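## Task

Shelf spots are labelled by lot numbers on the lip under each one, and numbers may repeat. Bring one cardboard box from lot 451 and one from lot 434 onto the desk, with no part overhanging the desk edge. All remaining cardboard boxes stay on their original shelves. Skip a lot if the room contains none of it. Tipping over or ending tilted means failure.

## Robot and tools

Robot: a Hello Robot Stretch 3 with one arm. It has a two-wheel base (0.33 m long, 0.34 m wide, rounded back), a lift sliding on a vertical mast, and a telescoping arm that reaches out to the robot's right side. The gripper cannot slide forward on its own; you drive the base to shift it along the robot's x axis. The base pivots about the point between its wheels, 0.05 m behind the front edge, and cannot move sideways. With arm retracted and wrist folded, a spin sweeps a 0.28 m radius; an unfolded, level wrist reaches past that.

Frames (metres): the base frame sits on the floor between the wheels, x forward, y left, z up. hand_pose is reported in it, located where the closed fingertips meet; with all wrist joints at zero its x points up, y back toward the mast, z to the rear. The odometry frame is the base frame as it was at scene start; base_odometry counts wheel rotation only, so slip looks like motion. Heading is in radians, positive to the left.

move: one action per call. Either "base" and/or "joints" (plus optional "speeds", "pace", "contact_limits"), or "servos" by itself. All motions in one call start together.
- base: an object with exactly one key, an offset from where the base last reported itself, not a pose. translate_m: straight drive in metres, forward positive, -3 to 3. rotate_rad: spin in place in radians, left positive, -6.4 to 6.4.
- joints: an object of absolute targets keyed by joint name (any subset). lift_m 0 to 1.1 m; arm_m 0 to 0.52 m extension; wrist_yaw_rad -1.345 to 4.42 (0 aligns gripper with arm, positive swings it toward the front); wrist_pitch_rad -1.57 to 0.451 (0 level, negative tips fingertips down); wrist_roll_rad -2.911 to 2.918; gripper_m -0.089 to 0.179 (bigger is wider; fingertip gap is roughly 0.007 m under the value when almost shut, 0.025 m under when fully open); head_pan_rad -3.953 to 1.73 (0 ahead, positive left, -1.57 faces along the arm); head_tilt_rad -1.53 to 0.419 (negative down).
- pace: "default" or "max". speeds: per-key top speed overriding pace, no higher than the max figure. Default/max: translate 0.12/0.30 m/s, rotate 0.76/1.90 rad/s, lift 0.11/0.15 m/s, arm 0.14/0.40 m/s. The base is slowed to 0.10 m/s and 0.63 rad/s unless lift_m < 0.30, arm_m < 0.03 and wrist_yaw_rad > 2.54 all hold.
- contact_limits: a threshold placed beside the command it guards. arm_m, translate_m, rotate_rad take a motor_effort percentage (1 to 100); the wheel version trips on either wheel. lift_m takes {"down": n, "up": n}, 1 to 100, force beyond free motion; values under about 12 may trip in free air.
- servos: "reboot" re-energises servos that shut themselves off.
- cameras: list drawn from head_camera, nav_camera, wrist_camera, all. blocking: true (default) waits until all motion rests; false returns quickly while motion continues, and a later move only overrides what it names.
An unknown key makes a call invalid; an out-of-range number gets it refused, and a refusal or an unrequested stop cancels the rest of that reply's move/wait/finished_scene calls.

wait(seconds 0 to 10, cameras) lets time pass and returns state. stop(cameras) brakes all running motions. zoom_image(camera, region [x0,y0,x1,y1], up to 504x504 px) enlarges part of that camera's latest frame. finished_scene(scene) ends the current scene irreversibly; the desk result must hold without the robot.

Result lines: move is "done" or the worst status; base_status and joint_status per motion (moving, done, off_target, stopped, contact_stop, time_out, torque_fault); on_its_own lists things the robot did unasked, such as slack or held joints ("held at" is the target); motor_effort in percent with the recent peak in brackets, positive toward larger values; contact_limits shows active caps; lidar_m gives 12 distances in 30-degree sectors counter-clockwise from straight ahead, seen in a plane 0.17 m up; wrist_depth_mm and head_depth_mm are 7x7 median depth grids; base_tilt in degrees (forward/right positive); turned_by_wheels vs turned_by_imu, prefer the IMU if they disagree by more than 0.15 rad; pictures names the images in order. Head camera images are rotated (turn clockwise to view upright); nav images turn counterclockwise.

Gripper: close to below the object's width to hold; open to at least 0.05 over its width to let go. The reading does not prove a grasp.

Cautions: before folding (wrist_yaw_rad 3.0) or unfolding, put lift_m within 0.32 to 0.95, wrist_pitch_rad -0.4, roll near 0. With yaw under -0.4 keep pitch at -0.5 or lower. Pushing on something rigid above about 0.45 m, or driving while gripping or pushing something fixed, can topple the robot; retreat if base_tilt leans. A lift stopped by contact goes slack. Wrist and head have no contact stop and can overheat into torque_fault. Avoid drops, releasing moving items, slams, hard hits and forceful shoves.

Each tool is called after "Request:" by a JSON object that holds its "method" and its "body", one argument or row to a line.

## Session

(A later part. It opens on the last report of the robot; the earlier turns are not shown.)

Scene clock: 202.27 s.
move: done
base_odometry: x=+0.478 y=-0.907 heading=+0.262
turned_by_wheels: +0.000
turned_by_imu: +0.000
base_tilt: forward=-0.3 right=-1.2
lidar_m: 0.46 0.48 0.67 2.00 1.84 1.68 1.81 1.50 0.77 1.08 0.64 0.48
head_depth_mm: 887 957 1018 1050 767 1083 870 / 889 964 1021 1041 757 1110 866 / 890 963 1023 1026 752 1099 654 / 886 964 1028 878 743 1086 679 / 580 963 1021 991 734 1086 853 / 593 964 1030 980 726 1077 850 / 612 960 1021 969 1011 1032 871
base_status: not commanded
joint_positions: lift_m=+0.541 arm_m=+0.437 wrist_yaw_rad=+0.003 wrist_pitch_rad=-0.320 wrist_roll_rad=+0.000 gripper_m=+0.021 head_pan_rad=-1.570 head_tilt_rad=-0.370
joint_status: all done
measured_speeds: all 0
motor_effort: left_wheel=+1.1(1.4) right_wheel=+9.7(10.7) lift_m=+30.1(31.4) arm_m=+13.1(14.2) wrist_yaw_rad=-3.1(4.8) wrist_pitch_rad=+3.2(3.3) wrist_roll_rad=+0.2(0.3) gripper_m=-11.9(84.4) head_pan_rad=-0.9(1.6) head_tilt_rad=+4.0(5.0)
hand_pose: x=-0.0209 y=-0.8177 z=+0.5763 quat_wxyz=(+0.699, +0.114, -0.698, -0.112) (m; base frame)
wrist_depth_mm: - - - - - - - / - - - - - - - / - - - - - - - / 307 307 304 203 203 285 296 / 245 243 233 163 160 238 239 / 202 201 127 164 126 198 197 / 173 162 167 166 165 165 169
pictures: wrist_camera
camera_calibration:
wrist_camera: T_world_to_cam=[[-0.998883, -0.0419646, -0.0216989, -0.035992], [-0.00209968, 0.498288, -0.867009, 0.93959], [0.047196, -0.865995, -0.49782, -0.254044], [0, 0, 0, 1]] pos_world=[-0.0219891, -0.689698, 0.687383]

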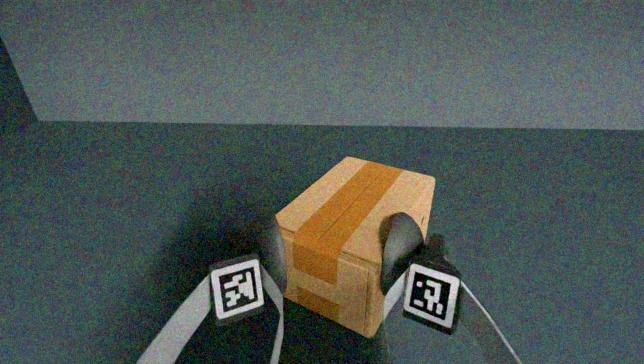

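Request:
{"method": "move", "body": {
  "joints": {"gripper_m":0.179}
}}

Request:
{"method": "move", "body": {
  "joints": {"arm_m":0.472}
}}

Request:
{"method": "move", "body": {
  "joints": {"gripper_m":0.02},
  "cameras": ["wrist_camera"]
}}

Scene clock: 210.67 s.
move: done
base_odometry: x=+0.478 y=-0.907 heading=+0.262
turned_by_wheels: +0.000
turned_by_imu: +0.000
base_tilt: forward=-0.4 right=-1.2
lidar_m: 0.46 0.48 0.67 2.01 1.84 1.68 1.80 1.50 0.77 1.08 0.64 0.48
head_depth_mm: 891 962 1016 1050 764 1093 872 / 890 961 1019 1038 760 1103 864 / 891 965 1020 1024 749 1097 655 / 891 962 1025 875 744 1089 680 / 580 964 1027 993 737 1081 850 / 596 969 1026 981 727 1072 850 / 612 956 1017 966 1009 1034 870
base_status: not commanded
joint_positions: lift_m=+0.541 arm_m=+0.437 wrist_yaw_rad=+0.003 wrist_pitch_rad=-0.320 wrist_roll_rad=+0.000 gripper_m=+0.179 head_pan_rad=-1.570 head_tilt_rad=-0.370
joint_status: all done
measured_speeds: all 0
motor_effort: left_wheel=+1.1(1.6) right_wheel=+9.7(10.4) lift_m=+28.4(29.4) arm_m=+6.4(9.8) wrist_yaw_rad=-2.7(4.4) wrist_pitch_rad=+3.1(3.3) wrist_roll_rad=+0.3(0.3) gripper_m=+0.7(83.2) head_pan_rad=+0.0(0.8) head_tilt_rad=+4.6(4.9)
hand_pose: x=-0.0209 y=-0.8177 z=+0.5763 quat_wxyz=(+0.699, +0.114, -0.698, -0.112) (m; base frame)
wrist_depth_mm: - - - - - - - / - - - - - - - / - - - - - - - / 307 307 303 204 203 297 296 / 244 233 232 167 203 238 246 / 119 144 200 169 192 198 - / 163 167 171 167 169 169 105
pictures: none

Scene clock: 211.97 s.
move: done
base_odometry: x=+0.478 y=-0.907 heading=+0.262
turned_by_wheels: +0.000
turned_by_imu: +0.000
base_tilt: forward=-0.2 right=-1.1
lidar_m: 0.46 0.48 0.67 2.01 1.84 1.67 1.80 1.50 0.77 1.08 0.64 0.48
head_depth_mm: 887 961 1017 1054 769 1091 872 / 884 958 1022 1034 758 1106 866 / 885 958 1022 1017 749 1098 682 / 888 958 1023 876 741 1091 730 / 580 964 1027 991 734 1088 852 / 595 969 1029 978 729 1078 849 / 612 959 1018 967 1012 1029 869
base_status: not commanded
joint_positions: lift_m=+0.541 arm_m=+0.472 wrist_yaw_rad=+0.003 wrist_pitch_rad=-0.320 wrist_roll_rad=+0.000 gripper_m=+0.179 head_pan_rad=-1.570 head_tilt_rad=-0.370
joint_status: all done
measured_speeds: all 0
motor_effort: left_wheel=+1.0(1.6) right_wheel=+9.7(10.7) lift_m=+27.9(28.2) arm_m=+12.7(14.4) wrist_yaw_rad=-2.8(4.3) wrist_pitch_rad=+3.2(3.3) wrist_roll_rad=-0.2(0.3) gripper_m=+0.6(1.0) head_pan_rad=+0.3(0.5) head_tilt_rad=+4.6(4.7)
hand_pose: x=-0.0209 y=-0.8527 z=+0.5763 quat_wxyz=(+0.699, +0.114, -0.698, -0.112) (m; base frame)
wrist_depth_mm: - - 337 333 330 324 319 / - - - - - 340 336 / - - - - - - - / 308 305 305 301 299 299 296 / 244 233 241 161 164 238 246 / 118 144 193 139 143 198 - / 162 167 166 132 160 169 105
pictures: none

Scene clock: 214.10 s.
move: done
base_odometry: x=+0.478 y=-0.907 heading=+0.262
turned_by_wheels: +0.000
turned_by_imu: +0.000
base_tilt: forward=-0.2 right=-1.1
lidar_m: 0.46 0.48 0.67 2.00 1.84 1.68 1.80 1.50 0.77 1.08 0.64 0.48
head_depth_mm: 888 959 1020 1054 769 1090 868 / 887 962 1022 1037 758 1106 864 / 887 961 1020 1022 748 1096 683 / 889 964 1027 874 742 1053 732 / 581 964 1025 994 735 1082 849 / 595 969 1027 983 727 1075 849 / 613 963 1018 967 1011 1035 869
base_status: not commanded
joint_positions: lift_m=+0.541 arm_m=+0.472 wrist_yaw_rad=+0.001 wrist_pitch_rad=-0.319 wrist_roll_rad=+0.000 gripper_m=+0.021 head_pan_rad=-1.570 head_tilt_rad=-0.370
joint_status: all done
measured_speeds: all 0
motor_effort: left_wheel=+1.2(1.3) right_wheel=+9.1(10.5) lift_m=+26.0(27.9) arm_m=+6.1(12.5) wrist_yaw_rad=-1.2(3.5) wrist_pitch_rad=+3.1(3.3) wrist_roll_rad=+0.1(0.3) gripper_m=-17.2(88.3) head_pan_rad=+0.3(0.6) head_tilt_rad=+3.4(5.1)
hand_pose: x=-0.0213 y=-0.8527 z=+0.5764 quat_wxyz=(+0.698, +0.113, -0.698, -0.112) (m; base frame)
wrist_depth_mm: - - 336 335 331 321 321 / - - - - - 341 336 / - - - - - - - / 307 307 304 288 300 287 298 / 243 243 233 161 161 239 237 / 202 201 129 138 129 197 197 / 173 100 166 141 161 160 169
pictures: wrist_camera
camera_calibration:
wrist_camera: T_world_to_cam=[[-0.998968, -0.0399124, -0.0216704, -0.0361929], [-0.00108429, 0.497977, -0.867189, 0.95695], [0.045403, -0.866271, -0.497507, -0.2848], [0, 0, 0, 1]] pos_world=[-0.0221872, -0.724698, 0.687383]

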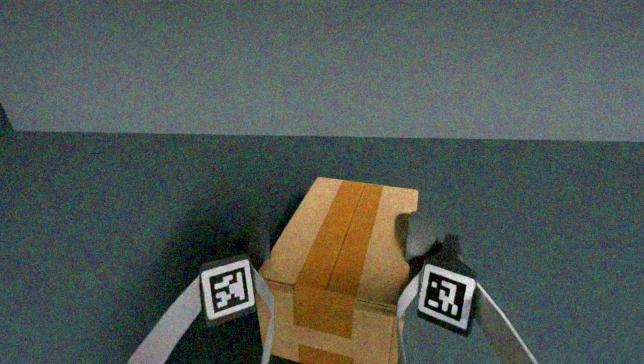

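Request:
{"method": "move", "body": {
  "joints": {"lift_m":0.62}
}}

Request:
{"method": "move", "body": {
  "joints": {"arm_m":0.0,"head_pan_rad":-1.57,"head_tilt_rad":-0.4},
  "cameras": ["wrist_camera"]
}}

Request:
{"method": "move", "body": {
  "joints": {"lift_m":0.8},
  "base": {"rotate_rad":-1.135}
}}

Request:
{"method": "move", "body": {
  "base": {"translate_m":-1.27}
}}

Request:
{"method": "move", "body": {
  "base": {"rotate_rad":-0.44},
  "cameras": ["all"]
}}

Scene clock: 238.37 s.
move: done
base_odometry: x=+0.478 y=-0.907 heading=+0.262
turned_by_wheels: +0.000
turned_by_imu: +0.000
base_tilt: forward=-0.3 right=-1.1
lidar_m: 0.46 0.48 0.67 2.01 1.84 1.68 1.80 1.50 0.77 1.08 0.64 0.48
head_depth_mm: 887 962 1016 1052 764 1092 872 / 887 959 1023 1038 756 1100 840 / 887 960 1019 1020 747 701 659 / 889 960 1024 874 742 705 829 / 580 964 1021 1000 734 1083 852 / 596 969 1033 983 726 1080 851 / 612 958 1018 963 1004 1034 869
base_status: not commanded
joint_positions: lift_m=+0.620 arm_m=+0.472 wrist_yaw_rad=+0.001 wrist_pitch_rad=-0.323 wrist_roll_rad=+0.000 gripper_m=+0.021 head_pan_rad=-1.570 head_tilt_rad=-0.370
joint_status: all done
measured_speeds: all 0
motor_effort: left_wheel=+1.0(1.4) right_wheel=+9.6(10.4) lift_m=+31.6(34.6) arm_m=-6.8(6.9) wrist_yaw_rad=+0.0(2.2) wrist_pitch_rad=+3.9(4.0) wrist_roll_rad=+0.1(0.3) gripper_m=-16.5(17.2) head_pan_rad=+1.1(1.1) head_tilt_rad=+4.0(4.7)
hand_pose: x=-0.0213 y=-0.8523 z=+0.6545 quat_wxyz=(+0.698, +0.114, -0.697, -0.114) (m; base frame)
wrist_depth_mm: - - 337 334 331 325 319 / - - - - - 338 336 / - - - - - - - / - - - 197 - - - / - - 151 163 156 - - / 305 304 129 139 128 299 297 / 261 99 245 143 138 249 255
pictures: none

Scene clock: 243.03 s.
move: done
base_odometry: x=+0.478 y=-0.907 heading=+0.262
turned_by_wheels: +0.000
turned_by_imu: +0.000
base_tilt: forward=-0.3 right=-1.3
lidar_m: 0.46 0.48 0.67 2.01 1.84 1.67 1.80 1.50 0.77 1.08 0.64 0.48
head_depth_mm: 560 956 1022 959 1100 1078 873 / 564 960 1021 947 1189 1069 869 / 580 959 1027 932 1186 1061 889 / 591 965 1028 853 1195 1053 886 / 607 964 1029 907 1194 1046 881 / 622 965 1031 897 1197 1042 879 / 637 959 1021 886 1067 1022 875
base_status: not commanded
joint_positions: lift_m=+0.620 arm_m=+0.001 wrist_yaw_rad=+0.001 wrist_pitch_rad=-0.323 wrist_roll_rad=+0.000 gripper_m=+0.021 head_pan_rad=-1.570 head_tilt_rad=-0.400
joint_status: all done
measured_speeds: all 0
motor_effort: left_wheel=+0.9(1.8) right_wheel=+9.8(10.6) lift_m=+23.7(32.1) arm_m=-13.0(14.7) wrist_yaw_rad=-1.3(3.3) wrist_pitch_rad=+3.8(4.0) wrist_roll_rad=+0.0(0.3) gripper_m=-16.0(16.8) head_pan_rad=+1.0(1.8) head_tilt_rad=-3.8(5.4)
hand_pose: x=-0.0213 y=-0.3808 z=+0.6544 quat_wxyz=(+0.698, +0.114, -0.697, -0.114) (m; base frame)
wrist_depth_mm: - 765 - - - - - / - - - - - 754 - / - - - - - - 595 / - - - 198 - - - / - - 155 163 156 - - / - - 130 139 129 840 - / - 99 118 143 130 120 -
pictures: wrist_camera
camera_calibration:
wrist_camera: T_world_to_cam=[[-0.998968, -0.0398255, -0.0218313, -0.0155298], [-0.00108469, 0.501473, -0.865173, 0.789711], [0.0454037, -0.864256, -0.500999, 0.165847], [0, 0, 0, 1]] pos_world=[-0.0221872, -0.253303, 0.765986]

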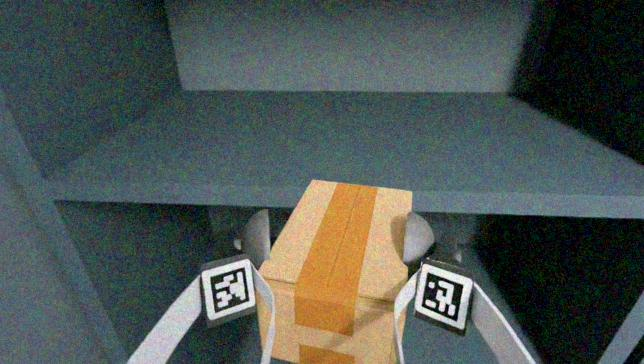

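Scene clock: 245.93 s.
move: done
base_odometry: x=+0.478 y=-0.907 heading=-0.872
turned_by_wheels: -1.135
turned_by_imu: -1.118
base_tilt: forward=-0.3 right=-1.1
lidar_m: 0.69 0.49 0.46 0.47 0.63 1.51 2.58 1.67 1.80 1.51 0.77 1.08
head_depth_mm: 1489 1567 1660 1754 1858 1803 1431 / 1574 1661 1747 1863 1965 1814 1416 / 1655 1729 1849 1963 2095 1775 1413 / 1298 1388 1467 1605 1746 1732 520 / 1360 1446 1520 1660 1491 1659 1401 / 1402 1480 1548 1620 1344 1489 1320 / 1238 1314 1375 1043 1388 1077 1244
base_status: done
joint_positions: lift_m=+0.800 arm_m=+0.001 wrist_yaw_rad=+0.001 wrist_pitch_rad=-0.324 wrist_roll_rad=+0.000 gripper_m=+0.021 head_pan_rad=-1.570 head_tilt_rad=-0.400
joint_status: all done
measured_speeds: all 0
motor_effort: left_wheel=+8.4(12.0) right_wheel=-9.6(13.7) lift_m=+30.3(35.0) arm_m=-12.8(13.2) wrist_yaw_rad=-2.1(2.8) wrist_pitch_rad=+3.9(4.0) wrist_roll_rad=-0.2(0.3) gripper_m=-15.9(16.9) head_pan_rad=+1.3(1.8) head_tilt_rad=-3.6(4.5)
hand_pose: x=-0.0213 y=-0.3808 z=+0.8344 quat_wxyz=(+0.698, +0.114, -0.697, -0.114) (m; base frame)
wrist_depth_mm: - - - - - - - / - - - - - - - / - - - - - - - / - - - - - - - / - 611 155 163 162 - - / - 601 130 139 129 - - / - 99 129 143 135 - -
pictures: none

Scene clock: 259.77 s.
move: done
base_odometry: x=-0.339 y=+0.065 heading=-0.872
turned_by_wheels: +0.000
turned_by_imu: +0.000
base_tilt: forward=-0.4 right=-1.1
lidar_m: 1.55 1.09 1.03 1.06 1.40 2.52 1.33 0.67 0.81 1.28 1.67 1.75
head_depth_mm: 1027 1074 1134 1207 1121 817 645 / 1075 1130 1196 1267 1106 809 639 / 1120 1191 1260 1351 1400 806 636 / 1162 1232 1314 1410 1522 1577 519 / 1215 1295 1389 1490 1615 1683 1356 / 1289 1376 1472 1606 1727 1747 1386 / 1359 1456 1580 1706 1861 1755 1386
base_status: done
joint_positions: lift_m=+0.800 arm_m=+0.001 wrist_yaw_rad=+0.001 wrist_pitch_rad=-0.324 wrist_roll_rad=+0.000 gripper_m=+0.021 head_pan_rad=-1.570 head_tilt_rad=-0.400
joint_status: not commanded
measured_speeds: all 0
motor_effort: left_wheel=-1.5(10.5) right_wheel=-10.4(14.9) lift_m=+24.5(30.5) arm_m=-6.9(13.2) wrist_yaw_rad=-1.1(2.7) wrist_pitch_rad=+4.0(4.1) wrist_roll_rad=+0.0(0.3) gripper_m=-16.0(16.9) head_pan_rad=+2.1(2.5) head_tilt_rad=-1.8(4.3)
hand_pose: x=-0.0213 y=-0.3808 z=+0.8344 quat_wxyz=(+0.698, +0.114, -0.697, -0.114) (m; base frame)
wrist_depth_mm: - - - - - - - / - - - - - - - / - - - - - - - / - - - 503 - - - / - - 159 163 156 - - / - - 129 139 129 - - / - - - 143 133 120 -
pictures: none

Scene clock: 261.57 s.
move: done
base_odometry: x=-0.339 y=+0.065 heading=-1.312
turned_by_wheels: -0.440
turned_by_imu: -0.432
base_tilt: forward=-0.2 right=-1.3
lidar_m: 1.75 1.42 1.06 1.04 1.09 1.53 2.52 1.33 0.67 0.81 1.31 1.81
head_depth_mm: 1040 1103 1174 1261 1117 813 644 / 1043 1107 1185 1268 1108 810 639 / 1040 1111 1182 1266 1095 808 636 / 1043 1113 1192 1278 1088 800 519 / 1044 1115 1198 1285 1078 795 630 / 1053 1118 1193 1286 1077 791 627 / 1058 1118 1201 1285 1392 817 643
base_status: done
joint_positions: lift_m=+0.800 arm_m=+0.001 wrist_yaw_rad=+0.001 wrist_pitch_rad=-0.324 wrist_roll_rad=+0.000 gripper_m=+0.021 head_pan_rad=-1.570 head_tilt_rad=-0.400
joint_status: not commanded
measured_speeds: all 0
motor_effort: left_wheel=+8.2(12.0) right_wheel=-9.6(13.2) lift_m=+24.6(25.4) arm_m=-7.2(7.9) wrist_yaw_rad=-1.2(2.3) wrist_pitch_rad=+3.8(4.0) wrist_roll_rad=+0.0(0.5) gripper_m=-16.2(16.7) head_pan_rad=+2.1(2.9) head_tilt_rad=-1.2(2.8)
hand_pose: x=-0.0213 y=-0.3808 z=+0.8344 quat_wxyz=(+0.698, +0.114, -0.697, -0.114) (m; base frame)
wrist_depth_mm: - 935 - - - - - / - - - - - - - / - - - - - - - / - - - 197 - - - / - - 151 163 156 - - / - - 129 139 129 - - / - - - 143 135 973 -
pictures: head_camera (sideways), nav_camera (sideways), wrist_camera
camera_calibration:
head_camera: T_world_to_cam=[[-0.0465323, 0.340411, -0.939125, 1.23787], [0.997504, -0.0341573, -0.0618061, 0.0739688], [-0.0531174, -0.939656, -0.337972, 0.3958], [0, 0, 0, 1]] pos_world=[0.00484087, -0.0469437, 1.30086]
nav_camera: T_world_to_cam=[[0.0173009, -0.365066, 0.930821, -1.16847], [-0.999792, -0.0163686, 0.0121631, 0.0404785], [0.0107959, -0.930838, -0.365273, 0.428569], [0, 0, 0, 1]] pos_world=[0.0560588, -0.0269773, 1.24369]
wrist_camera: T_world_to_cam=[[-0.998968, -0.0398178, -0.021844, -0.0115862], [-0.00108, 0.501666, -0.86506, 0.945385], [0.0454032, -0.864144, -0.501192, 0.256238], [0, 0, 0, 1]] pos_world=[-0.0221872, -0.253303, 0.945987]

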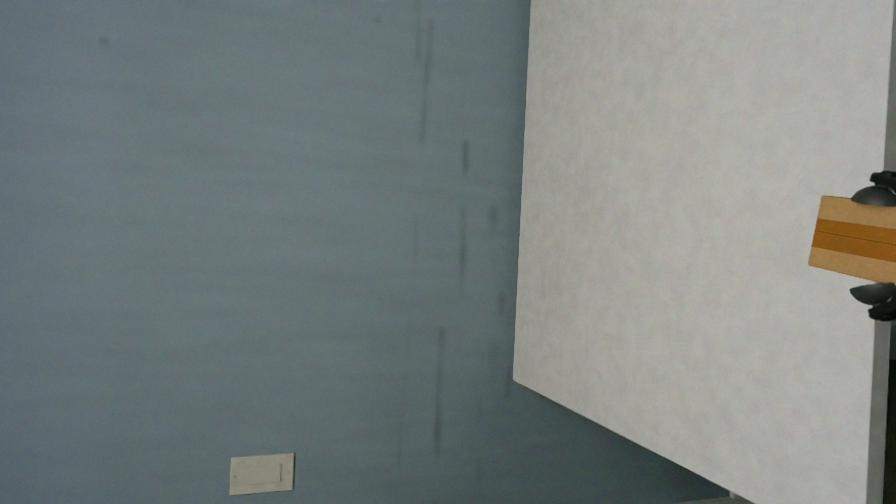

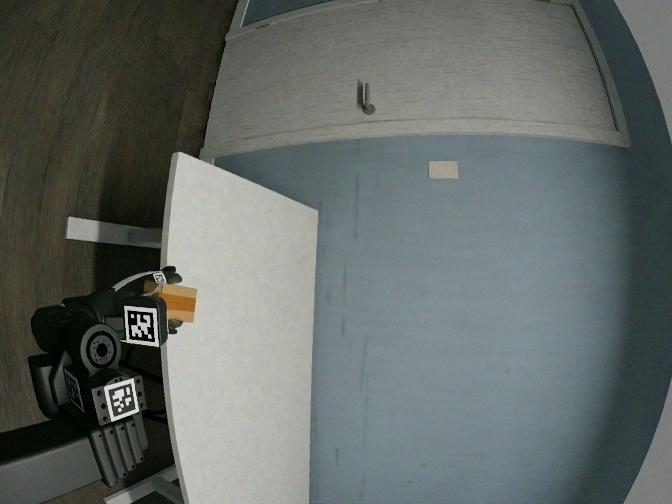

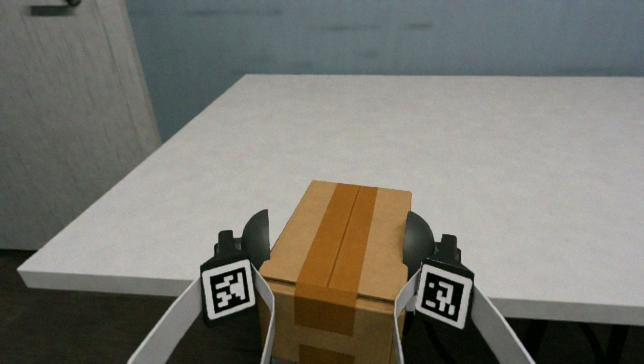

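Request:
{"method": "move", "body": {
  "joints": {"arm_m":0.32}
}}

Request:
{"method": "move", "body": {
  "joints": {"lift_m":0.732}
}}

Request:
{"method": "move", "body": {
  "joints": {"lift_m":0.714},
  "speeds": {"lift_m":0.02},
  "contact_limits": {"lift_m":{"down":13}},
  "cameras": ["head_camera","wrist_camera"]
}}

Scene clock: 276.73 s.
move: done
base_odometry: x=-0.339 y=+0.065 heading=-1.312
turned_by_wheels: +0.000
turned_by_imu: +0.000
base_tilt: forward=-0.2 right=-1.2
lidar_m: 1.75 1.42 1.06 1.03 1.09 1.53 2.52 1.34 0.67 0.81 1.31 1.81
head_depth_mm: 1039 1102 1175 1267 1118 814 322 / 1041 1102 1186 1267 1107 413 332 / 1042 1113 1178 1272 1100 476 637 / 1046 1112 1179 1273 1087 496 632 / 1047 1115 1186 1284 1076 794 631 / 1048 1118 1196 1286 1072 790 629 / 1052 1115 1197 1289 1394 817 643
base_status: not commanded
joint_positions: lift_m=+0.800 arm_m=+0.320 wrist_yaw_rad=+0.001 wrist_pitch_rad=-0.324 wrist_roll_rad=+0.000 gripper_m=+0.021 head_pan_rad=-1.570 head_tilt_rad=-0.400
joint_status: all done
measured_speeds: all 0
motor_effort: left_wheel=+8.2(8.6) right_wheel=-9.0(10.1) lift_m=+26.2(26.2) arm_m=+12.8(15.6) wrist_yaw_rad=-1.9(2.5) wrist_pitch_rad=+3.9(4.1) wrist_roll_rad=-0.1(0.3) gripper_m=-16.5(16.8) head_pan_rad=+2.6(3.5) head_tilt_rad=-0.9(2.3)
hand_pose: x=-0.0213 y=-0.7002 z=+0.8343 quat_wxyz=(+0.698, +0.114, -0.697, -0.114) (m; base frame)
wrist_depth_mm: - - - - - - - / - - - - - - - / 761 - - - - - - / 812 - - 197 - - - / - - 151 163 156 - - / - - 129 139 129 - - / - 99 118 143 130 106 -
pictures: none

Scene clock: 278.20 s.
move: done
base_odometry: x=-0.339 y=+0.065 heading=-1.312
turned_by_wheels: +0.000
turned_by_imu: +0.000
base_tilt: forward=-0.3 right=-1.2
lidar_m: 1.75 1.42 1.06 1.04 1.08 1.53 2.52 1.34 0.67 0.81 1.31 1.81
head_depth_mm: 1046 1105 1175 1267 1111 815 644 / 1039 1109 1178 1269 1112 782 402 / 1047 1108 1179 1268 1095 510 592 / 1041 1109 1188 1267 1089 520 597 / 1049 1117 1193 1281 1077 794 630 / 1053 1118 1191 1278 1069 789 628 / 1049 1124 1201 1290 1389 816 645
base_status: not commanded
joint_positions: lift_m=+0.732 arm_m=+0.320 wrist_yaw_rad=+0.001 wrist_pitch_rad=-0.324 wrist_roll_rad=+0.000 gripper_m=+0.021 head_pan_rad=-1.570 head_tilt_rad=-0.400
joint_status: all done
measured_speeds: all 0
motor_effort: left_wheel=+8.0(8.5) right_wheel=-9.1(10.4) lift_m=+23.5(27.4) arm_m=+13.5(14.0) wrist_yaw_rad=-1.8(2.2) wrist_pitch_rad=+3.9(4.0) wrist_roll_rad=-0.1(0.3) gripper_m=-16.3(16.7) head_pan_rad=+2.7(3.5) head_tilt_rad=-0.7(1.4)
hand_pose: x=-0.0213 y=-0.7002 z=+0.7663 quat_wxyz=(+0.698, +0.114, -0.697, -0.114) (m; base frame)
wrist_depth_mm: - - - - - - - / - - - - - - - / 747 - - - - - - / - - - 198 - - - / - - 151 163 156 - - / - - 130 139 129 - - / - 99 118 143 130 106 -
pictures: none

Scene clock: 279.50 s.
move: done
base_odometry: x=-0.339 y=+0.065 heading=-1.312
turned_by_wheels: +0.000
turned_by_imu: +0.000
base_tilt: forward=-0.3 right=-1.3
lidar_m: 1.76 1.42 1.06 1.03 1.09 1.53 2.52 1.33 0.67 0.81 1.31 1.81
head_depth_mm: 1040 1105 1181 1264 1118 816 645 / 1040 1104 1185 1264 1112 808 410 / 1046 1109 1182 1266 1094 529 503 / 1048 1109 1195 1282 1086 611 595 / 1050 1111 1190 1285 1077 796 632 / 1050 1125 1200 1285 1071 791 628 / 1061 1119 1200 1295 1391 818 643
base_status: not commanded
joint_positions: lift_m=+0.714 arm_m=+0.320 wrist_yaw_rad=+0.001 wrist_pitch_rad=-0.268 wrist_roll_rad=+0.000 gripper_m=+0.021 head_pan_rad=-1.570 head_tilt_rad=-0.400
joint_status: all done
measured_speeds: all 0
motor_effort: left_wheel=+8.1(8.5) right_wheel=-9.5(9.9) lift_m=+19.9(24.3) arm_m=+13.8(13.8) wrist_yaw_rad=-0.3(2.4) wrist_pitch_rad=-6.4(6.7) wrist_roll_rad=+0.0(0.3) gripper_m=-16.5(16.7) head_pan_rad=+2.6(3.6) head_tilt_rad=-0.4(1.5)
contact_limits: lift_m down 13 (down: maximum 72; up: maximum 65)
hand_pose: x=-0.0213 y=-0.7057 z=+0.7616 quat_wxyz=(+0.701, +0.095, -0.700, -0.094) (m; base frame)
wrist_depth_mm: - - - - - - - / - - - - - - - / 733 - - - - - - / - - - 198 - - - / - - 155 162 155 - - / - - 129 137 127 - - / - 100 - 142 130 106 -
pictures: head_camera (sideways), wrist_camera
camera_calibration:
head_camera: T_world_to_cam=[[-0.0465323, 0.340411, -0.939125, 1.23787], [0.997504, -0.0341573, -0.0618061, 0.0739688], [-0.0531174, -0.939656, -0.337972, 0.3958], [0, 0, 0, 1]] pos_world=[0.00484087, -0.0469437, 1.30086]
wrist_camera: T_world_to_cam=[[-0.998968, -0.0409287, -0.0196759, -0.0285432], [-0.000986019, 0.452717, -0.891653, 1.03111], [0.0454018, -0.890714, -0.452291, -0.11695], [0, 0, 0, 1]] pos_world=[-0.0221873, -0.572139, 0.865935]

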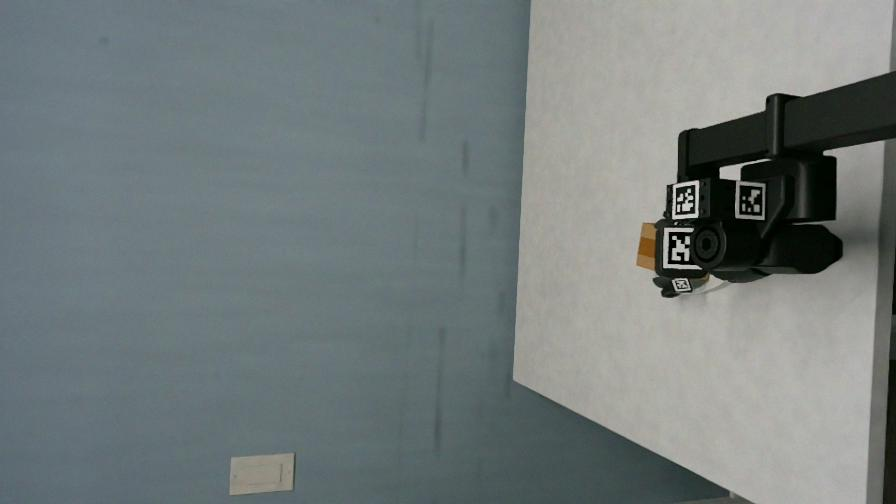

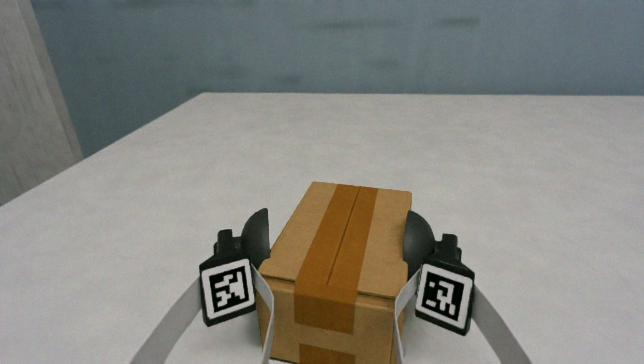

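Request:
{"method": "move", "body": {
  "joints": {"lift_m":0.721}
}}

Request:
{"method": "move", "body": {
  "joints": {"gripper_m":0.15}
}}

Request:
{"method": "move", "body": {
  "joints": {"arm_m":0.0,"lift_m":0.8},
  "cameras": ["head_camera"]
}}

Request:
{"method": "move", "body": {
  "joints": {"wrist_pitch_rad":-0.4}
}}

Request:
{"method": "move", "body": {
  "joints": {"wrist_yaw_rad":3.0,"gripper_m":0.04,"head_pan_rad":1.57,"head_tilt_rad":-0.3},
  "pace": "max",
  "cameras": ["nav_camera"]
}}

Scene clock: 289.57 s.
move: done
base_odometry: x=-0.339 y=+0.065 heading=-1.312
turned_by_wheels: +0.000
turned_by_imu: +0.000
base_tilt: forward=-0.2 right=-1.2
lidar_m: 1.75 1.42 1.06 1.04 1.09 1.53 2.51 1.34 0.67 0.81 1.31 1.81
head_depth_mm: 1040 1101 1178 1262 1110 815 643 / 1041 1099 1176 1273 1107 809 403 / 1044 1112 1186 1275 1097 523 590 / 1047 1111 1188 1277 1092 537 597 / 1049 1108 1189 1283 1083 794 630 / 1050 1117 1195 1286 1073 788 630 / 1053 1121 1201 1289 1396 818 644
base_status: not commanded
joint_positions: lift_m=+0.721 arm_m=+0.320 wrist_yaw_rad=+0.001 wrist_pitch_rad=-0.292 wrist_roll_rad=+0.000 gripper_m=+0.021 head_pan_rad=-1.570 head_tilt_rad=-0.400
joint_status: all done
measured_speeds: all 0
motor_effort: left_wheel=+7.5(8.4) right_wheel=-9.1(10.1) lift_m=+29.6(30.4) arm_m=+9.7(13.3) wrist_yaw_rad=-1.6(2.3) wrist_pitch_rad=-1.8(6.4) wrist_roll_rad=+0.0(0.3) gripper_m=-16.1(16.5) head_pan_rad=+3.8(3.9) head_tilt_rad=-0.3(0.7)
hand_pose: x=-0.0213 y=-0.7034 z=+0.7628 quat_wxyz=(+0.700, +0.103, -0.699, -0.103) (m; base frame)
wrist_depth_mm: - - - - - - - / - - - - - - - / 739 - - - - - - / - - - 196 - - - / - - 151 162 149 - - / - - 129 139 128 - - / - 99 117 144 132 106 -
pictures: none

Scene clock: 291.40 s.
move: done
base_odometry: x=-0.339 y=+0.065 heading=-1.312
turned_by_wheels: +0.000
turned_by_imu: +0.000
base_tilt: forward=-0.2 right=-1.3
lidar_m: 1.75 1.42 1.06 1.04 1.09 1.53 2.52 1.33 0.67 0.81 1.31 1.81
head_depth_mm: 1038 1103 1173 1269 1119 815 644 / 1037 1106 1183 1271 1105 808 403 / 1040 1108 1190 1277 1095 523 591 / 1049 1113 1186 1275 1087 537 597 / 1048 1116 1190 1273 1074 776 631 / 1047 1117 1190 1284 1071 787 627 / 1056 1124 1199 1282 1400 815 644
base_status: not commanded
joint_positions: lift_m=+0.721 arm_m=+0.320 wrist_yaw_rad=+0.001 wrist_pitch_rad=-0.313 wrist_roll_rad=+0.000 gripper_m=+0.150 head_pan_rad=-1.570 head_tilt_rad=-0.400
joint_status: all done
measured_speeds: all 0
motor_effort: left_wheel=+7.8(8.1) right_wheel=-9.1(10.1) lift_m=+28.5(30.0) arm_m=-0.3(10.2) wrist_yaw_rad=-1.5(2.7) wrist_pitch_rad=+1.9(2.1) wrist_roll_rad=+0.1(0.3) gripper_m=+0.4(82.7) head_pan_rad=+3.5(4.0) head_tilt_rad=+0.4(1.0)
hand_pose: x=-0.0213 y=-0.7013 z=+0.7579 quat_wxyz=(+0.699, +0.111, -0.698, -0.110) (m; base frame)
wrist_depth_mm: - - - - - - - / - - - - - - - / 743 - - - - - - / - - - 184 - - - / - 146 - 154 160 142 - / - 126 - 136 130 124 - / - 118 - 146 137 - 111
pictures: none

Scene clock: 294.97 s.
move: done
base_odometry: x=-0.339 y=+0.065 heading=-1.312
turned_by_wheels: +0.000
turned_by_imu: +0.000
base_tilt: forward=-0.4 right=-1.1
lidar_m: 1.75 1.42 1.06 1.03 1.09 1.52 2.52 1.33 0.67 0.81 1.31 1.81
head_depth_mm: 1041 1103 1184 1258 1116 814 644 / 1043 1107 1189 1263 1101 808 641 / 1046 1107 1189 1268 1092 805 637 / 1046 1106 1186 1279 1090 772 633 / 1052 1117 1194 1282 1079 795 632 / 1053 1120 1196 1279 1073 789 627 / 1055 1121 1202 1291 1389 818 644
base_status: not commanded
joint_positions: lift_m=+0.800 arm_m=+0.001 wrist_yaw_rad=+0.001 wrist_pitch_rad=-0.314 wrist_roll_rad=+0.000 gripper_m=+0.150 head_pan_rad=-1.570 head_tilt_rad=-0.400
joint_status: all done
measured_speeds: all 0
motor_effort: left_wheel=+7.4(8.2) right_wheel=-9.1(9.7) lift_m=+30.5(34.4) arm_m=-12.6(14.8) wrist_yaw_rad=-0.4(2.2) wrist_pitch_rad=+2.1(2.3) wrist_roll_rad=+0.0(0.3) gripper_m=+0.5(1.1) head_pan_rad=+2.9(4.1) head_tilt_rad=+0.8(1.3)
hand_pose: x=-0.0213 y=-0.3818 z=+0.8366 quat_wxyz=(+0.699, +0.111, -0.698, -0.111) (m; base frame)
wrist_depth_mm: - 944 - - - - - / - - - - - - - / - - - 465 - - - / - - - - - - - / - 146 - - - 142 - / - 125 - - - 124 - / - - - - - - 111
pictures: head_camera (sideways)
camera_calibration:
head_camera: T_world_to_cam=[[-0.0466342, 0.3404, -0.939124, 1.23787], [0.997515, -0.0338397, -0.0617995, 0.0739746], [-0.0528162, -0.939672, -0.337976, 0.395804], [0, 0, 0, 1]] pos_world=[0.00484142, -0.0469435, 1.30086]

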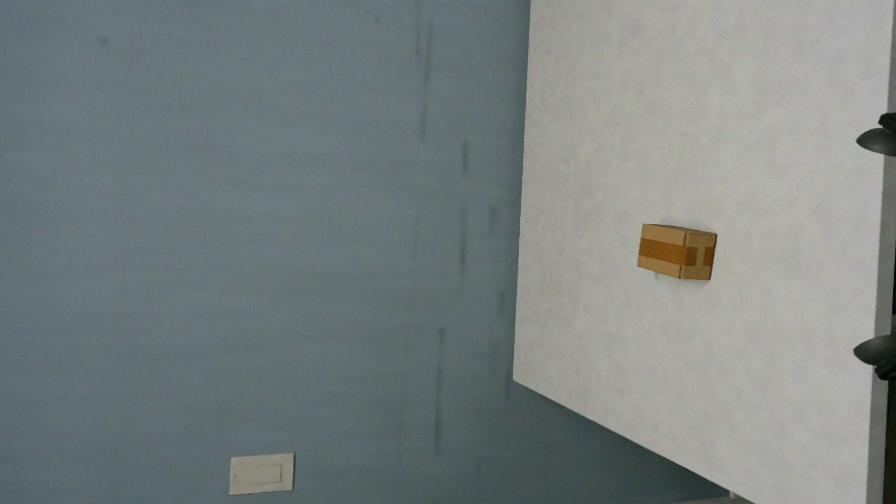

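Scene clock: 295.73 s.
move: done
base_odometry: x=-0.339 y=+0.065 heading=-1.312
turned_by_wheels: +0.000
turned_by_imu: +0.000
base_tilt: forward=-0.3 right=-1.3
lidar_m: 1.76 1.42 1.06 1.04 1.08 1.53 2.52 1.33 0.67 0.81 1.31 1.82
head_depth_mm: 1039 1107 1182 1264 1113 816 644 / 1043 1112 1185 1273 1114 809 640 / 1045 1107 1187 1274 1093 806 637 / 1042 1107 1190 1270 1086 773 634 / 1044 1117 1194 1275 1078 796 631 / 1055 1118 1189 1280 1075 793 628 / 1061 1125 1198 1303 1395 819 644
base_status: not commanded
joint_positions: lift_m=+0.800 arm_m=+0.001 wrist_yaw_rad=+0.001 wrist_pitch_rad=-0.412 wrist_roll_rad=+0.000 gripper_m=+0.150 head_pan_rad=-1.570 head_tilt_rad=-0.400
joint_status: all done
measured_speeds: all 0
motor_effort: left_wheel=+7.7(8.2) right_wheel=-9.2(9.6) lift_m=+30.3(30.9) arm_m=-12.3(13.4) wrist_yaw_rad=-1.1(2.1) wrist_pitch_rad=+1.8(2.0) wrist_roll_rad=+0.0(0.3) gripper_m=+0.5(0.9) head_pan_rad=+3.1(3.8) head_tilt_rad=+0.5(1.4)
hand_pose: x=-0.0214 y=-0.3707 z=+0.8140 quat_wxyz=(+0.692, +0.145, -0.692, -0.145) (m; base frame)
wrist_depth_mm: - 955 - - - - - / - - - 459 - - - / - - - 454 - - - / - - - - - - - / - 146 - - - 140 - / - 126 - - - 124 - / 930 968 986 972 977 932 114
pictures: none

Scene clock: 298.40 s.
move: done
base_odometry: x=-0.339 y=+0.065 heading=-1.312
turned_by_wheels: +0.000
turned_by_imu: +0.000
base_tilt: forward=-0.3 right=-1.2
lidar_m: 1.75 1.42 1.06 1.04 1.09 1.53 2.52 1.33 0.67 0.81 1.31 1.81
head_depth_mm: 881 917 967 1016 1065 1130 1200 / 880 921 965 1010 1067 1126 1203 / 887 925 970 1015 1070 1139 1204 / 887 928 973 1028 1074 1140 1203 / 889 928 972 1025 1083 1146 1209 / 892 931 981 1030 1082 1150 1215 / 895 932 983 1030 1088 1149 1216
base_status: not commanded
joint_positions: lift_m=+0.800 arm_m=+0.001 wrist_yaw_rad=+2.997 wrist_pitch_rad=-0.412 wrist_roll_rad=+0.000 gripper_m=+0.040 head_pan_rad=+1.578 head_tilt_rad=-0.300
joint_status: all done
measured_speeds: translate_m=+0.000 rotate_rad=+0.000 lift_m=+0.000 arm_m=+0.000 wrist_yaw_rad=+0.000 wrist_pitch_rad=+0.000 wrist_roll_rad=+0.000 head_pan_rad=-0.024 head_tilt_rad=+0.000
motor_effort: left_wheel=+7.4(8.2) right_wheel=-8.9(9.9) lift_m=+29.7(30.9) arm_m=-11.1(13.2) wrist_yaw_rad=+2.1(6.9) wrist_pitch_rad=+1.9(1.9) wrist_roll_rad=+0.0(0.3) gripper_m=+0.5(81.2) head_pan_rad=-3.1(5.6) head_tilt_rad=+5.4(8.1)
hand_pose: x=+0.0112 y=+0.0772 z=+0.8140 quat_wxyz=(+0.195, +0.700, +0.095, +0.680) (m; base frame)
wrist_depth_mm: - 137 - - - - - / - 148 - - - - - / - 161 - - - - - / - 185 - - - - - / - - 203 - - - - / - - 127 - 129 - - / - - 259 969 931 979 967
pictures: nav_camera (sideways)
camera_calibration:
nav_camera: T_world_to_cam=[[-0.0190818, 0.270064, 0.962653, -1.20985], [0.999669, 0.0217982, 0.0137002, 0.0261961], [-0.0172842, 0.962596, -0.27039, 0.305258], [0, 0, 0, 1]] pos_world=[-0.0439974, 0.0323259, 1.24685]

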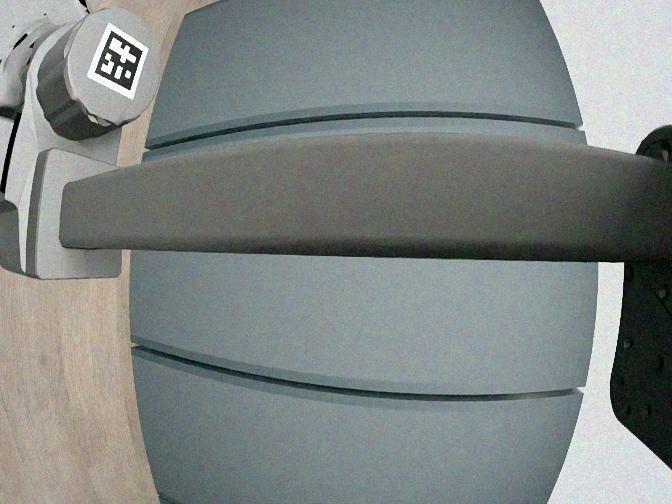

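Request:
{"method": "move", "body": {
  "base": {"rotate_rad":-0.16},
  "pace": "max"
}}

Request:
{"method": "move", "body": {
  "base": {"translate_m":-1.925},
  "joints": {"lift_m":0.4,"head_pan_rad":1.5,"head_tilt_rad":-0.25},
  "pace": "max",
  "cameras": ["head_camera","nav_camera"]
}}

Scene clock: 309.20 s.
move: done
base_odometry: x=-0.339 y=+0.065 heading=-1.471
turned_by_wheels: -0.160
turned_by_imu: -0.157
base_tilt: forward=-0.3 right=-1.3
lidar_m: 1.75 1.69 1.12 1.03 1.05 1.32 2.52 1.33 0.67 0.89 0.81 1.57
head_depth_mm: 938 981 1035 1085 1152 1224 1304 / 921 974 1015 1074 1131 1205 1270 / 909 952 1000 1046 1118 1182 1251 / 894 935 979 1029 1087 1159 1225 / 877 922 970 1013 1074 1137 1205 / 870 907 950 1004 1055 1112 1185 / 855 895 940 983 1040 1096 1162
base_status: done
joint_positions: lift_m=+0.800 arm_m=+0.001 wrist_yaw_rad=+2.997 wrist_pitch_rad=-0.413 wrist_roll_rad=+0.000 gripper_m=+0.040 head_pan_rad=+1.570 head_tilt_rad=-0.300
joint_status: not commanded
measured_speeds: all 0
motor_effort: left_wheel=+8.2(12.2) right_wheel=-10.0(13.0) lift_m=+28.7(29.4) arm_m=-10.4(11.0) wrist_yaw_rad=+2.8(3.1) wrist_pitch_rad=+2.0(2.0) wrist_roll_rad=-0.3(0.3) gripper_m=+0.3(0.7) head_pan_rad=-3.0(3.5) head_tilt_rad=+4.5(6.2)
hand_pose: x=+0.0112 y=+0.0772 z=+0.8139 quat_wxyz=(+0.195, +0.700, +0.095, +0.680) (m; base frame)
wrist_depth_mm: 844 137 - - - - - / 941 147 - - - - - / - 162 - - - - - / - 185 - - - - - / - - 202 - - - - / - - 127 - 129 - - / - - 261 984 936 974 958
pictures: none

Scene clock: 324.20 s.
move: time_out
base_odometry: x=-0.478 y=+1.460 heading=-1.471
turned_by_wheels: +0.000
turned_by_imu: -0.001
base_tilt: forward=-0.2 right=-1.3
lidar_m: 3.11 1.42 0.94 0.87 1.86 1.23 1.14 1.15 1.45 1.42 1.00 1.31
head_depth_mm: 817 853 890 935 978 1024 1075 / 798 832 867 905 947 998 1041 / 780 811 846 881 927 965 1018 / 769 794 826 859 896 940 990 / 755 774 806 841 873 916 955 / 739 757 790 818 854 890 933 / 720 742 771 801 837 876 922
base_status: translate_m time_out (by the wheels' count: -1.4016 of -1.9250)
joint_positions: lift_m=+0.400 arm_m=+0.001 wrist_yaw_rad=+2.997 wrist_pitch_rad=-0.414 wrist_roll_rad=+0.000 gripper_m=+0.040 head_pan_rad=+1.500 head_tilt_rad=-0.250
joint_status: all done
measured_speeds: all 0
motor_effort: left_wheel=-0.6(9.2) right_wheel=-1.4(15.0) lift_m=+29.7(31.4) arm_m=-7.4(10.7) wrist_yaw_rad=+2.7(3.8) wrist_pitch_rad=+2.2(2.3) wrist_roll_rad=+0.0(0.4) gripper_m=+0.4(1.1) head_pan_rad=+3.7(4.8) head_tilt_rad=-3.2(7.6)
hand_pose: x=+0.0111 y=+0.0770 z=+0.4135 quat_wxyz=(+0.195, +0.700, +0.095, +0.680) (m; base frame)
wrist_depth_mm: - 137 791 - - - - / - 148 174 - - - - / - 162 196 - - - - / 950 186 849 916 927 898 890 / 772 740 202 743 731 744 736 / 658 658 127 627 130 641 637 / 575 587 260 558 545 557 552
pictures: head_camera (sideways), nav_camera (sideways)
camera_calibration:
head_camera: T_world_to_cam=[[0.0323133, -0.198884, -0.97949, 1.29021], [-0.991904, 0.114037, -0.055878, 0.0784323], [0.122812, 0.973366, -0.193589, 0.206738], [0, 0, 0, 1]] pos_world=[0.0107167, 0.0464256, 1.30815]
nav_camera: T_world_to_cam=[[-0.00131485, 0.222407, 0.974953, -1.22596], [0.998267, -0.057066, 0.0143642, 0.0253605], [0.0588314, 0.973282, -0.221947, 0.241736], [0, 0, 0, 1]] pos_world=[-0.0411501, 0.0388314, 1.24854]

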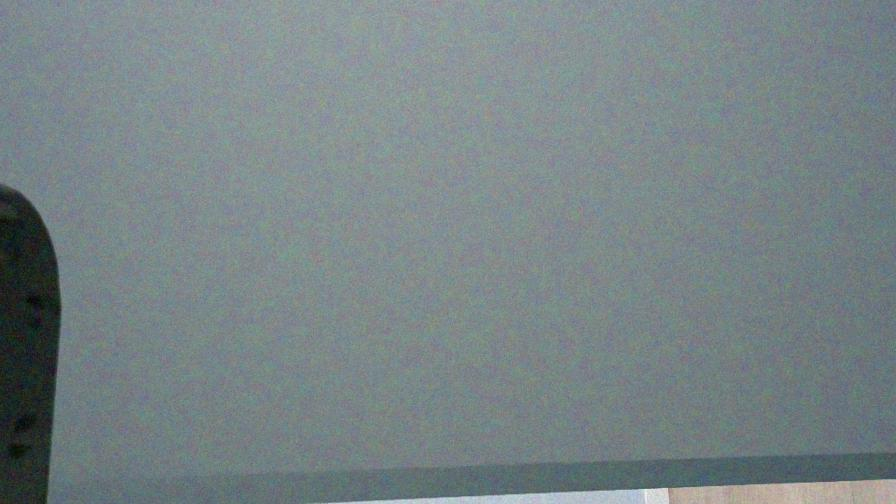

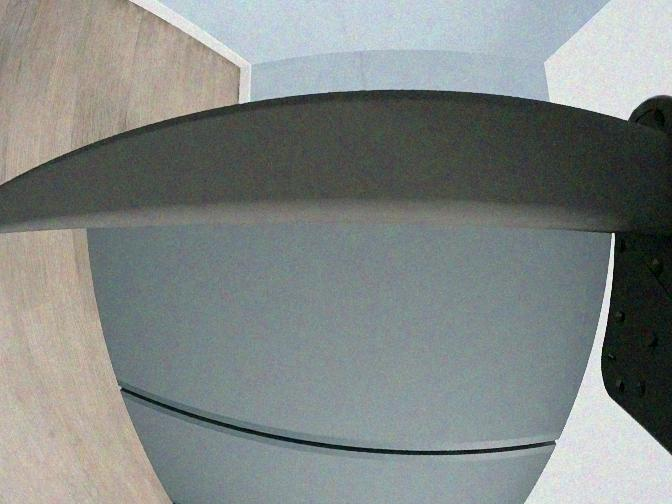

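Request:
{"method": "move", "body": {
  "base": {"rotate_rad":2.668},
  "joints": {"lift_m":0.28,"head_pan_rad":-0.6},
  "pace": "max"
}}

Request:
{"method": "move", "body": {
  "base": {"translate_m":0.726},
  "pace": "max",
  "cameras": ["nav_camera"]
}}

Scene clock: 334.83 s.
move: done
base_odometry: x=-0.478 y=+1.460 heading=+1.196
turned_by_wheels: +2.668
turned_by_imu: +2.617
base_tilt: forward=-0.3 right=-1.2
lidar_m: 1.22 1.14 1.16 1.47 1.42 1.00 1.31 3.11 1.38 0.93 0.87 1.82
head_depth_mm: 715 736 762 788 814 846 881 / 2004 764 791 816 846 878 915 / 2085 2166 2236 2319 2421 2172 1585 / 2162 2243 2328 2431 2513 2167 1609 / 2224 2291 2365 2513 2607 2129 1601 / 1920 1980 2045 2114 2198 2052 1602 / 1620 1659 1705 1739 1812 1846 1591
base_status: done
joint_positions: lift_m=+0.280 arm_m=+0.001 wrist_yaw_rad=+2.997 wrist_pitch_rad=-0.415 wrist_roll_rad=+0.000 gripper_m=+0.040 head_pan_rad=-0.602 head_tilt_rad=-0.250
joint_status: all done
measured_speeds: all 0
motor_effort: left_wheel=-5.5(14.9) right_wheel=+9.1(14.7) lift_m=+28.7(30.8) arm_m=-13.1(13.6) wrist_yaw_rad=+2.2(3.5) wrist_pitch_rad=+2.3(2.4) wrist_roll_rad=+0.0(0.3) gripper_m=+0.6(1.0) head_pan_rad=+2.9(5.2) head_tilt_rad=-1.8(3.2)
hand_pose: x=+0.0111 y=+0.0769 z=+0.2933 quat_wxyz=(+0.196, +0.700, +0.096, +0.680) (m; base frame)
wrist_depth_mm: - 137 - - - - - / - 148 - - - - - / 948 162 863 893 894 879 854 / 726 186 662 707 705 701 688 / 604 572 203 569 562 581 575 / 518 508 127 302 130 493 494 / 431 281 257 269 429 436 427
pictures: none

Scene clock: 338.60 s.
move: done
base_odometry: x=-0.213 y=+2.136 heading=+1.196
turned_by_wheels: +0.000
turned_by_imu: +0.000
base_tilt: forward=-0.4 right=-1.2
lidar_m: 0.60 0.56 0.57 0.72 1.57 1.63 1.91 2.89 0.71 0.64 1.90 0.89
head_depth_mm: 1603 1653 1709 1759 1834 1888 1649 / 1663 1724 1776 1832 1894 1954 1642 / 1712 1768 1837 1907 1974 2017 1626 / 1478 1552 1643 1747 1871 1935 1623 / 1136 1178 1233 1293 1341 1421 1462 / 924 956 986 1018 1058 1102 1141 / 775 799 821 845 872 899 929
base_status: done
joint_positions: lift_m=+0.280 arm_m=+0.001 wrist_yaw_rad=+2.997 wrist_pitch_rad=-0.415 wrist_roll_rad=+0.000 gripper_m=+0.040 head_pan_rad=-0.600 head_tilt_rad=-0.250
joint_status: not commanded
measured_speeds: all 0
motor_effort: left_wheel=+3.7(13.8) right_wheel=+3.6(13.4) lift_m=+23.7(29.4) arm_m=-11.1(13.2) wrist_yaw_rad=+1.0(3.3) wrist_pitch_rad=+2.3(2.4) wrist_roll_rad=-0.1(0.4) gripper_m=+0.5(1.0) head_pan_rad=+3.7(4.0) head_tilt_rad=-0.8(2.2)
hand_pose: x=+0.0110 y=+0.0769 z=+0.2933 quat_wxyz=(+0.196, +0.700, +0.096, +0.680) (m; base frame)
wrist_depth_mm: - 137 - - 608 521 449 / - 147 - 982 - 557 468 / 925 162 858 857 752 587 495 / 738 186 661 717 699 625 514 / 597 578 202 567 559 576 556 / 513 510 127 300 129 497 499 / 436 279 257 269 423 433 431
pictures: nav_camera (sideways)
camera_calibration:
nav_camera: T_world_to_cam=[[0.192972, -0.111377, 0.974863, -1.22705], [-0.553268, -0.832879, 0.0143634, 0.0348437], [0.810343, -0.542132, -0.222344, 0.237606], [0, 0, 0, 1]] pos_world=[0.0635225, 0.0211698, 1.24853]

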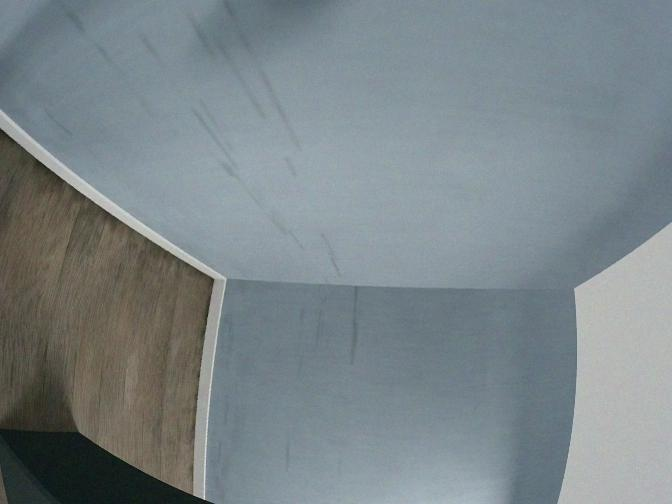

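Request:
{"method": "move", "body": {
  "base": {"rotate_rad":-0.934},
  "joints": {"head_pan_rad":-1.57,"head_tilt_rad":-0.3},
  "pace": "max"
}}

Request:
{"method": "move", "body": {
  "base": {"translate_m":1.15},
  "pace": "max",
  "cameras": ["nav_camera","head_camera"]
}}

Scene clock: 347.27 s.
move: done
base_odometry: x=-0.213 y=+2.136 heading=+0.263
turned_by_wheels: -0.934
turned_by_imu: -0.916
base_tilt: forward=-0.3 right=-1.2
lidar_m: 1.90 0.77 0.57 0.56 0.58 0.81 1.84 1.63 1.91 1.60 0.64 0.67
head_depth_mm: 3028 3781 3848 - 2961 2052 1567 / 3055 3773 - - 2897 2047 1563 / 3043 3721 3902 - 2907 2007 1545 / 3099 3736 - - 2905 2017 1546 / 3128 3692 3574 3725 2853 1995 1535 / 2598 1868 1909 1969 2034 1894 1530 / 1230 1253 1267 1300 1336 1351 1379
base_status: done
joint_positions: lift_m=+0.280 arm_m=+0.001 wrist_yaw_rad=+2.997 wrist_pitch_rad=-0.415 wrist_roll_rad=+0.000 gripper_m=+0.040 head_pan_rad=-1.578 head_tilt_rad=-0.300
joint_status: all done
measured_speeds: translate_m=+0.000 rotate_rad=+0.000 lift_m=+0.000 arm_m=+0.000 wrist_yaw_rad=+0.000 wrist_pitch_rad=+0.000 wrist_roll_rad=+0.000 head_pan_rad=+0.024 head_tilt_rad=+0.000
motor_effort: left_wheel=+5.3(14.8) right_wheel=-8.5(14.3) lift_m=+26.9(27.7) arm_m=-12.2(12.6) wrist_yaw_rad=+1.3(3.2) wrist_pitch_rad=+2.3(2.4) wrist_roll_rad=-0.3(0.3) gripper_m=+0.3(0.8) head_pan_rad=+3.4(5.2) head_tilt_rad=-3.1(6.2)
hand_pose: x=+0.0110 y=+0.0769 z=+0.2933 quat_wxyz=(+0.196, +0.700, +0.096, +0.680) (m; base frame)
wrist_depth_mm: 520 137 545 558 565 580 589 / 567 148 586 606 610 620 625 / 617 161 195 641 - - - / - 181 189 678 681 678 683 / 595 573 202 575 565 586 577 / 509 509 127 301 129 492 492 / 435 281 256 270 425 431 436
pictures: none

Scene clock: 352.47 s.
move: done
base_odometry: x=+0.898 y=+2.434 heading=+0.263
turned_by_wheels: +0.000
turned_by_imu: +0.001
base_tilt: forward=-0.4 right=-1.1
lidar_m: 0.76 0.74 0.55 0.53 0.56 0.77 2.28 0.67 0.54 1.38 1.07 0.79
head_depth_mm: 1166 1197 1279 1317 792 1218 930 / 1192 1228 1290 1324 1419 1264 1321 / 2868 2939 2240 2301 2310 1836 1508 / 3115 3757 - - 2880 2002 1543 / 3121 3837 - - 2821 2001 1530 / 2745 3056 3158 3224 2745 1978 1517 / 2070 2082 2163 2180 2232 1957 1520
base_status: done
joint_positions: lift_m=+0.280 arm_m=+0.001 wrist_yaw_rad=+2.997 wrist_pitch_rad=-0.415 wrist_roll_rad=+0.000 gripper_m=+0.040 head_pan_rad=-1.570 head_tilt_rad=-0.300
joint_status: not commanded
measured_speeds: all 0
motor_effort: left_wheel=+4.8(12.4) right_wheel=-1.6(13.8) lift_m=+30.2(30.3) arm_m=-11.1(13.4) wrist_yaw_rad=+1.1(3.7) wrist_pitch_rad=+2.4(2.4) wrist_roll_rad=-0.1(0.3) gripper_m=+0.3(1.1) head_pan_rad=+3.5(3.9) head_tilt_rad=-2.9(3.9)
hand_pose: x=+0.0110 y=+0.0769 z=+0.2933 quat_wxyz=(+0.195, +0.700, +0.096, +0.680) (m; base frame)
wrist_depth_mm: 504 137 518 540 541 555 570 / 541 147 558 579 591 603 616 / 591 162 598 621 636 - - / - 182 189 679 673 673 669 / 607 576 203 576 565 580 575 / 509 509 126 300 129 495 495 / 437 281 257 268 427 433 431
pictures: head_camera (sideways), nav_camera (sideways)
camera_calibration:
head_camera: T_world_to_cam=[[-0.0465134, 0.24473, -0.968475, 1.27626], [0.997526, -0.0397869, -0.0579626, 0.0689914], [-0.0527178, -0.968775, -0.242274, 0.271246], [0, 0, 0, 1]] pos_world=[0.00484207, -0.0468194, 1.30574]
nav_camera: T_world_to_cam=[[0.0173271, -0.270156, 0.962661, -1.21007], [-0.999788, -0.0153662, 0.0136831, 0.0384869], [0.0110959, -0.962694, -0.270365, 0.305088], [0, 0, 0, 1]] pos_world=[0.0560606, -0.0326117, 1.24685]

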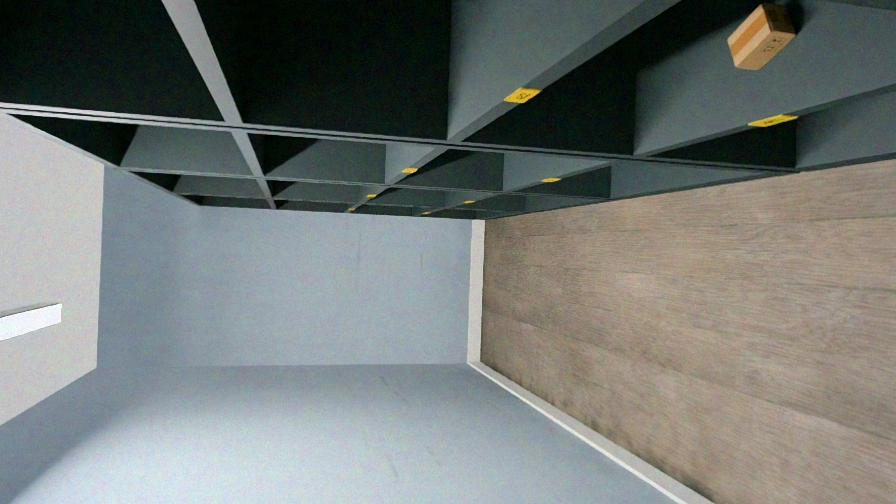

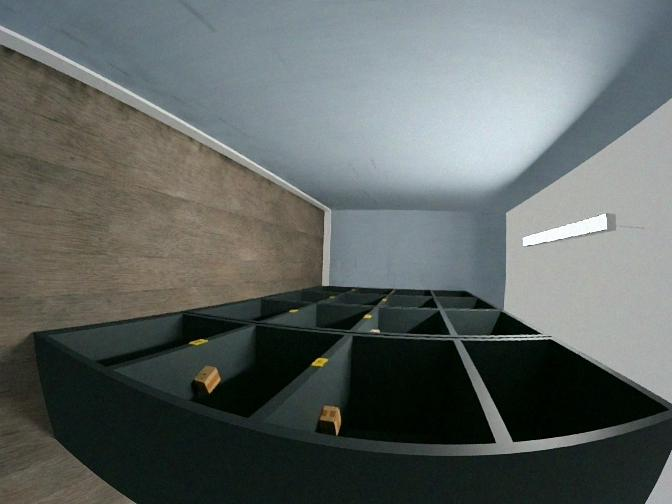

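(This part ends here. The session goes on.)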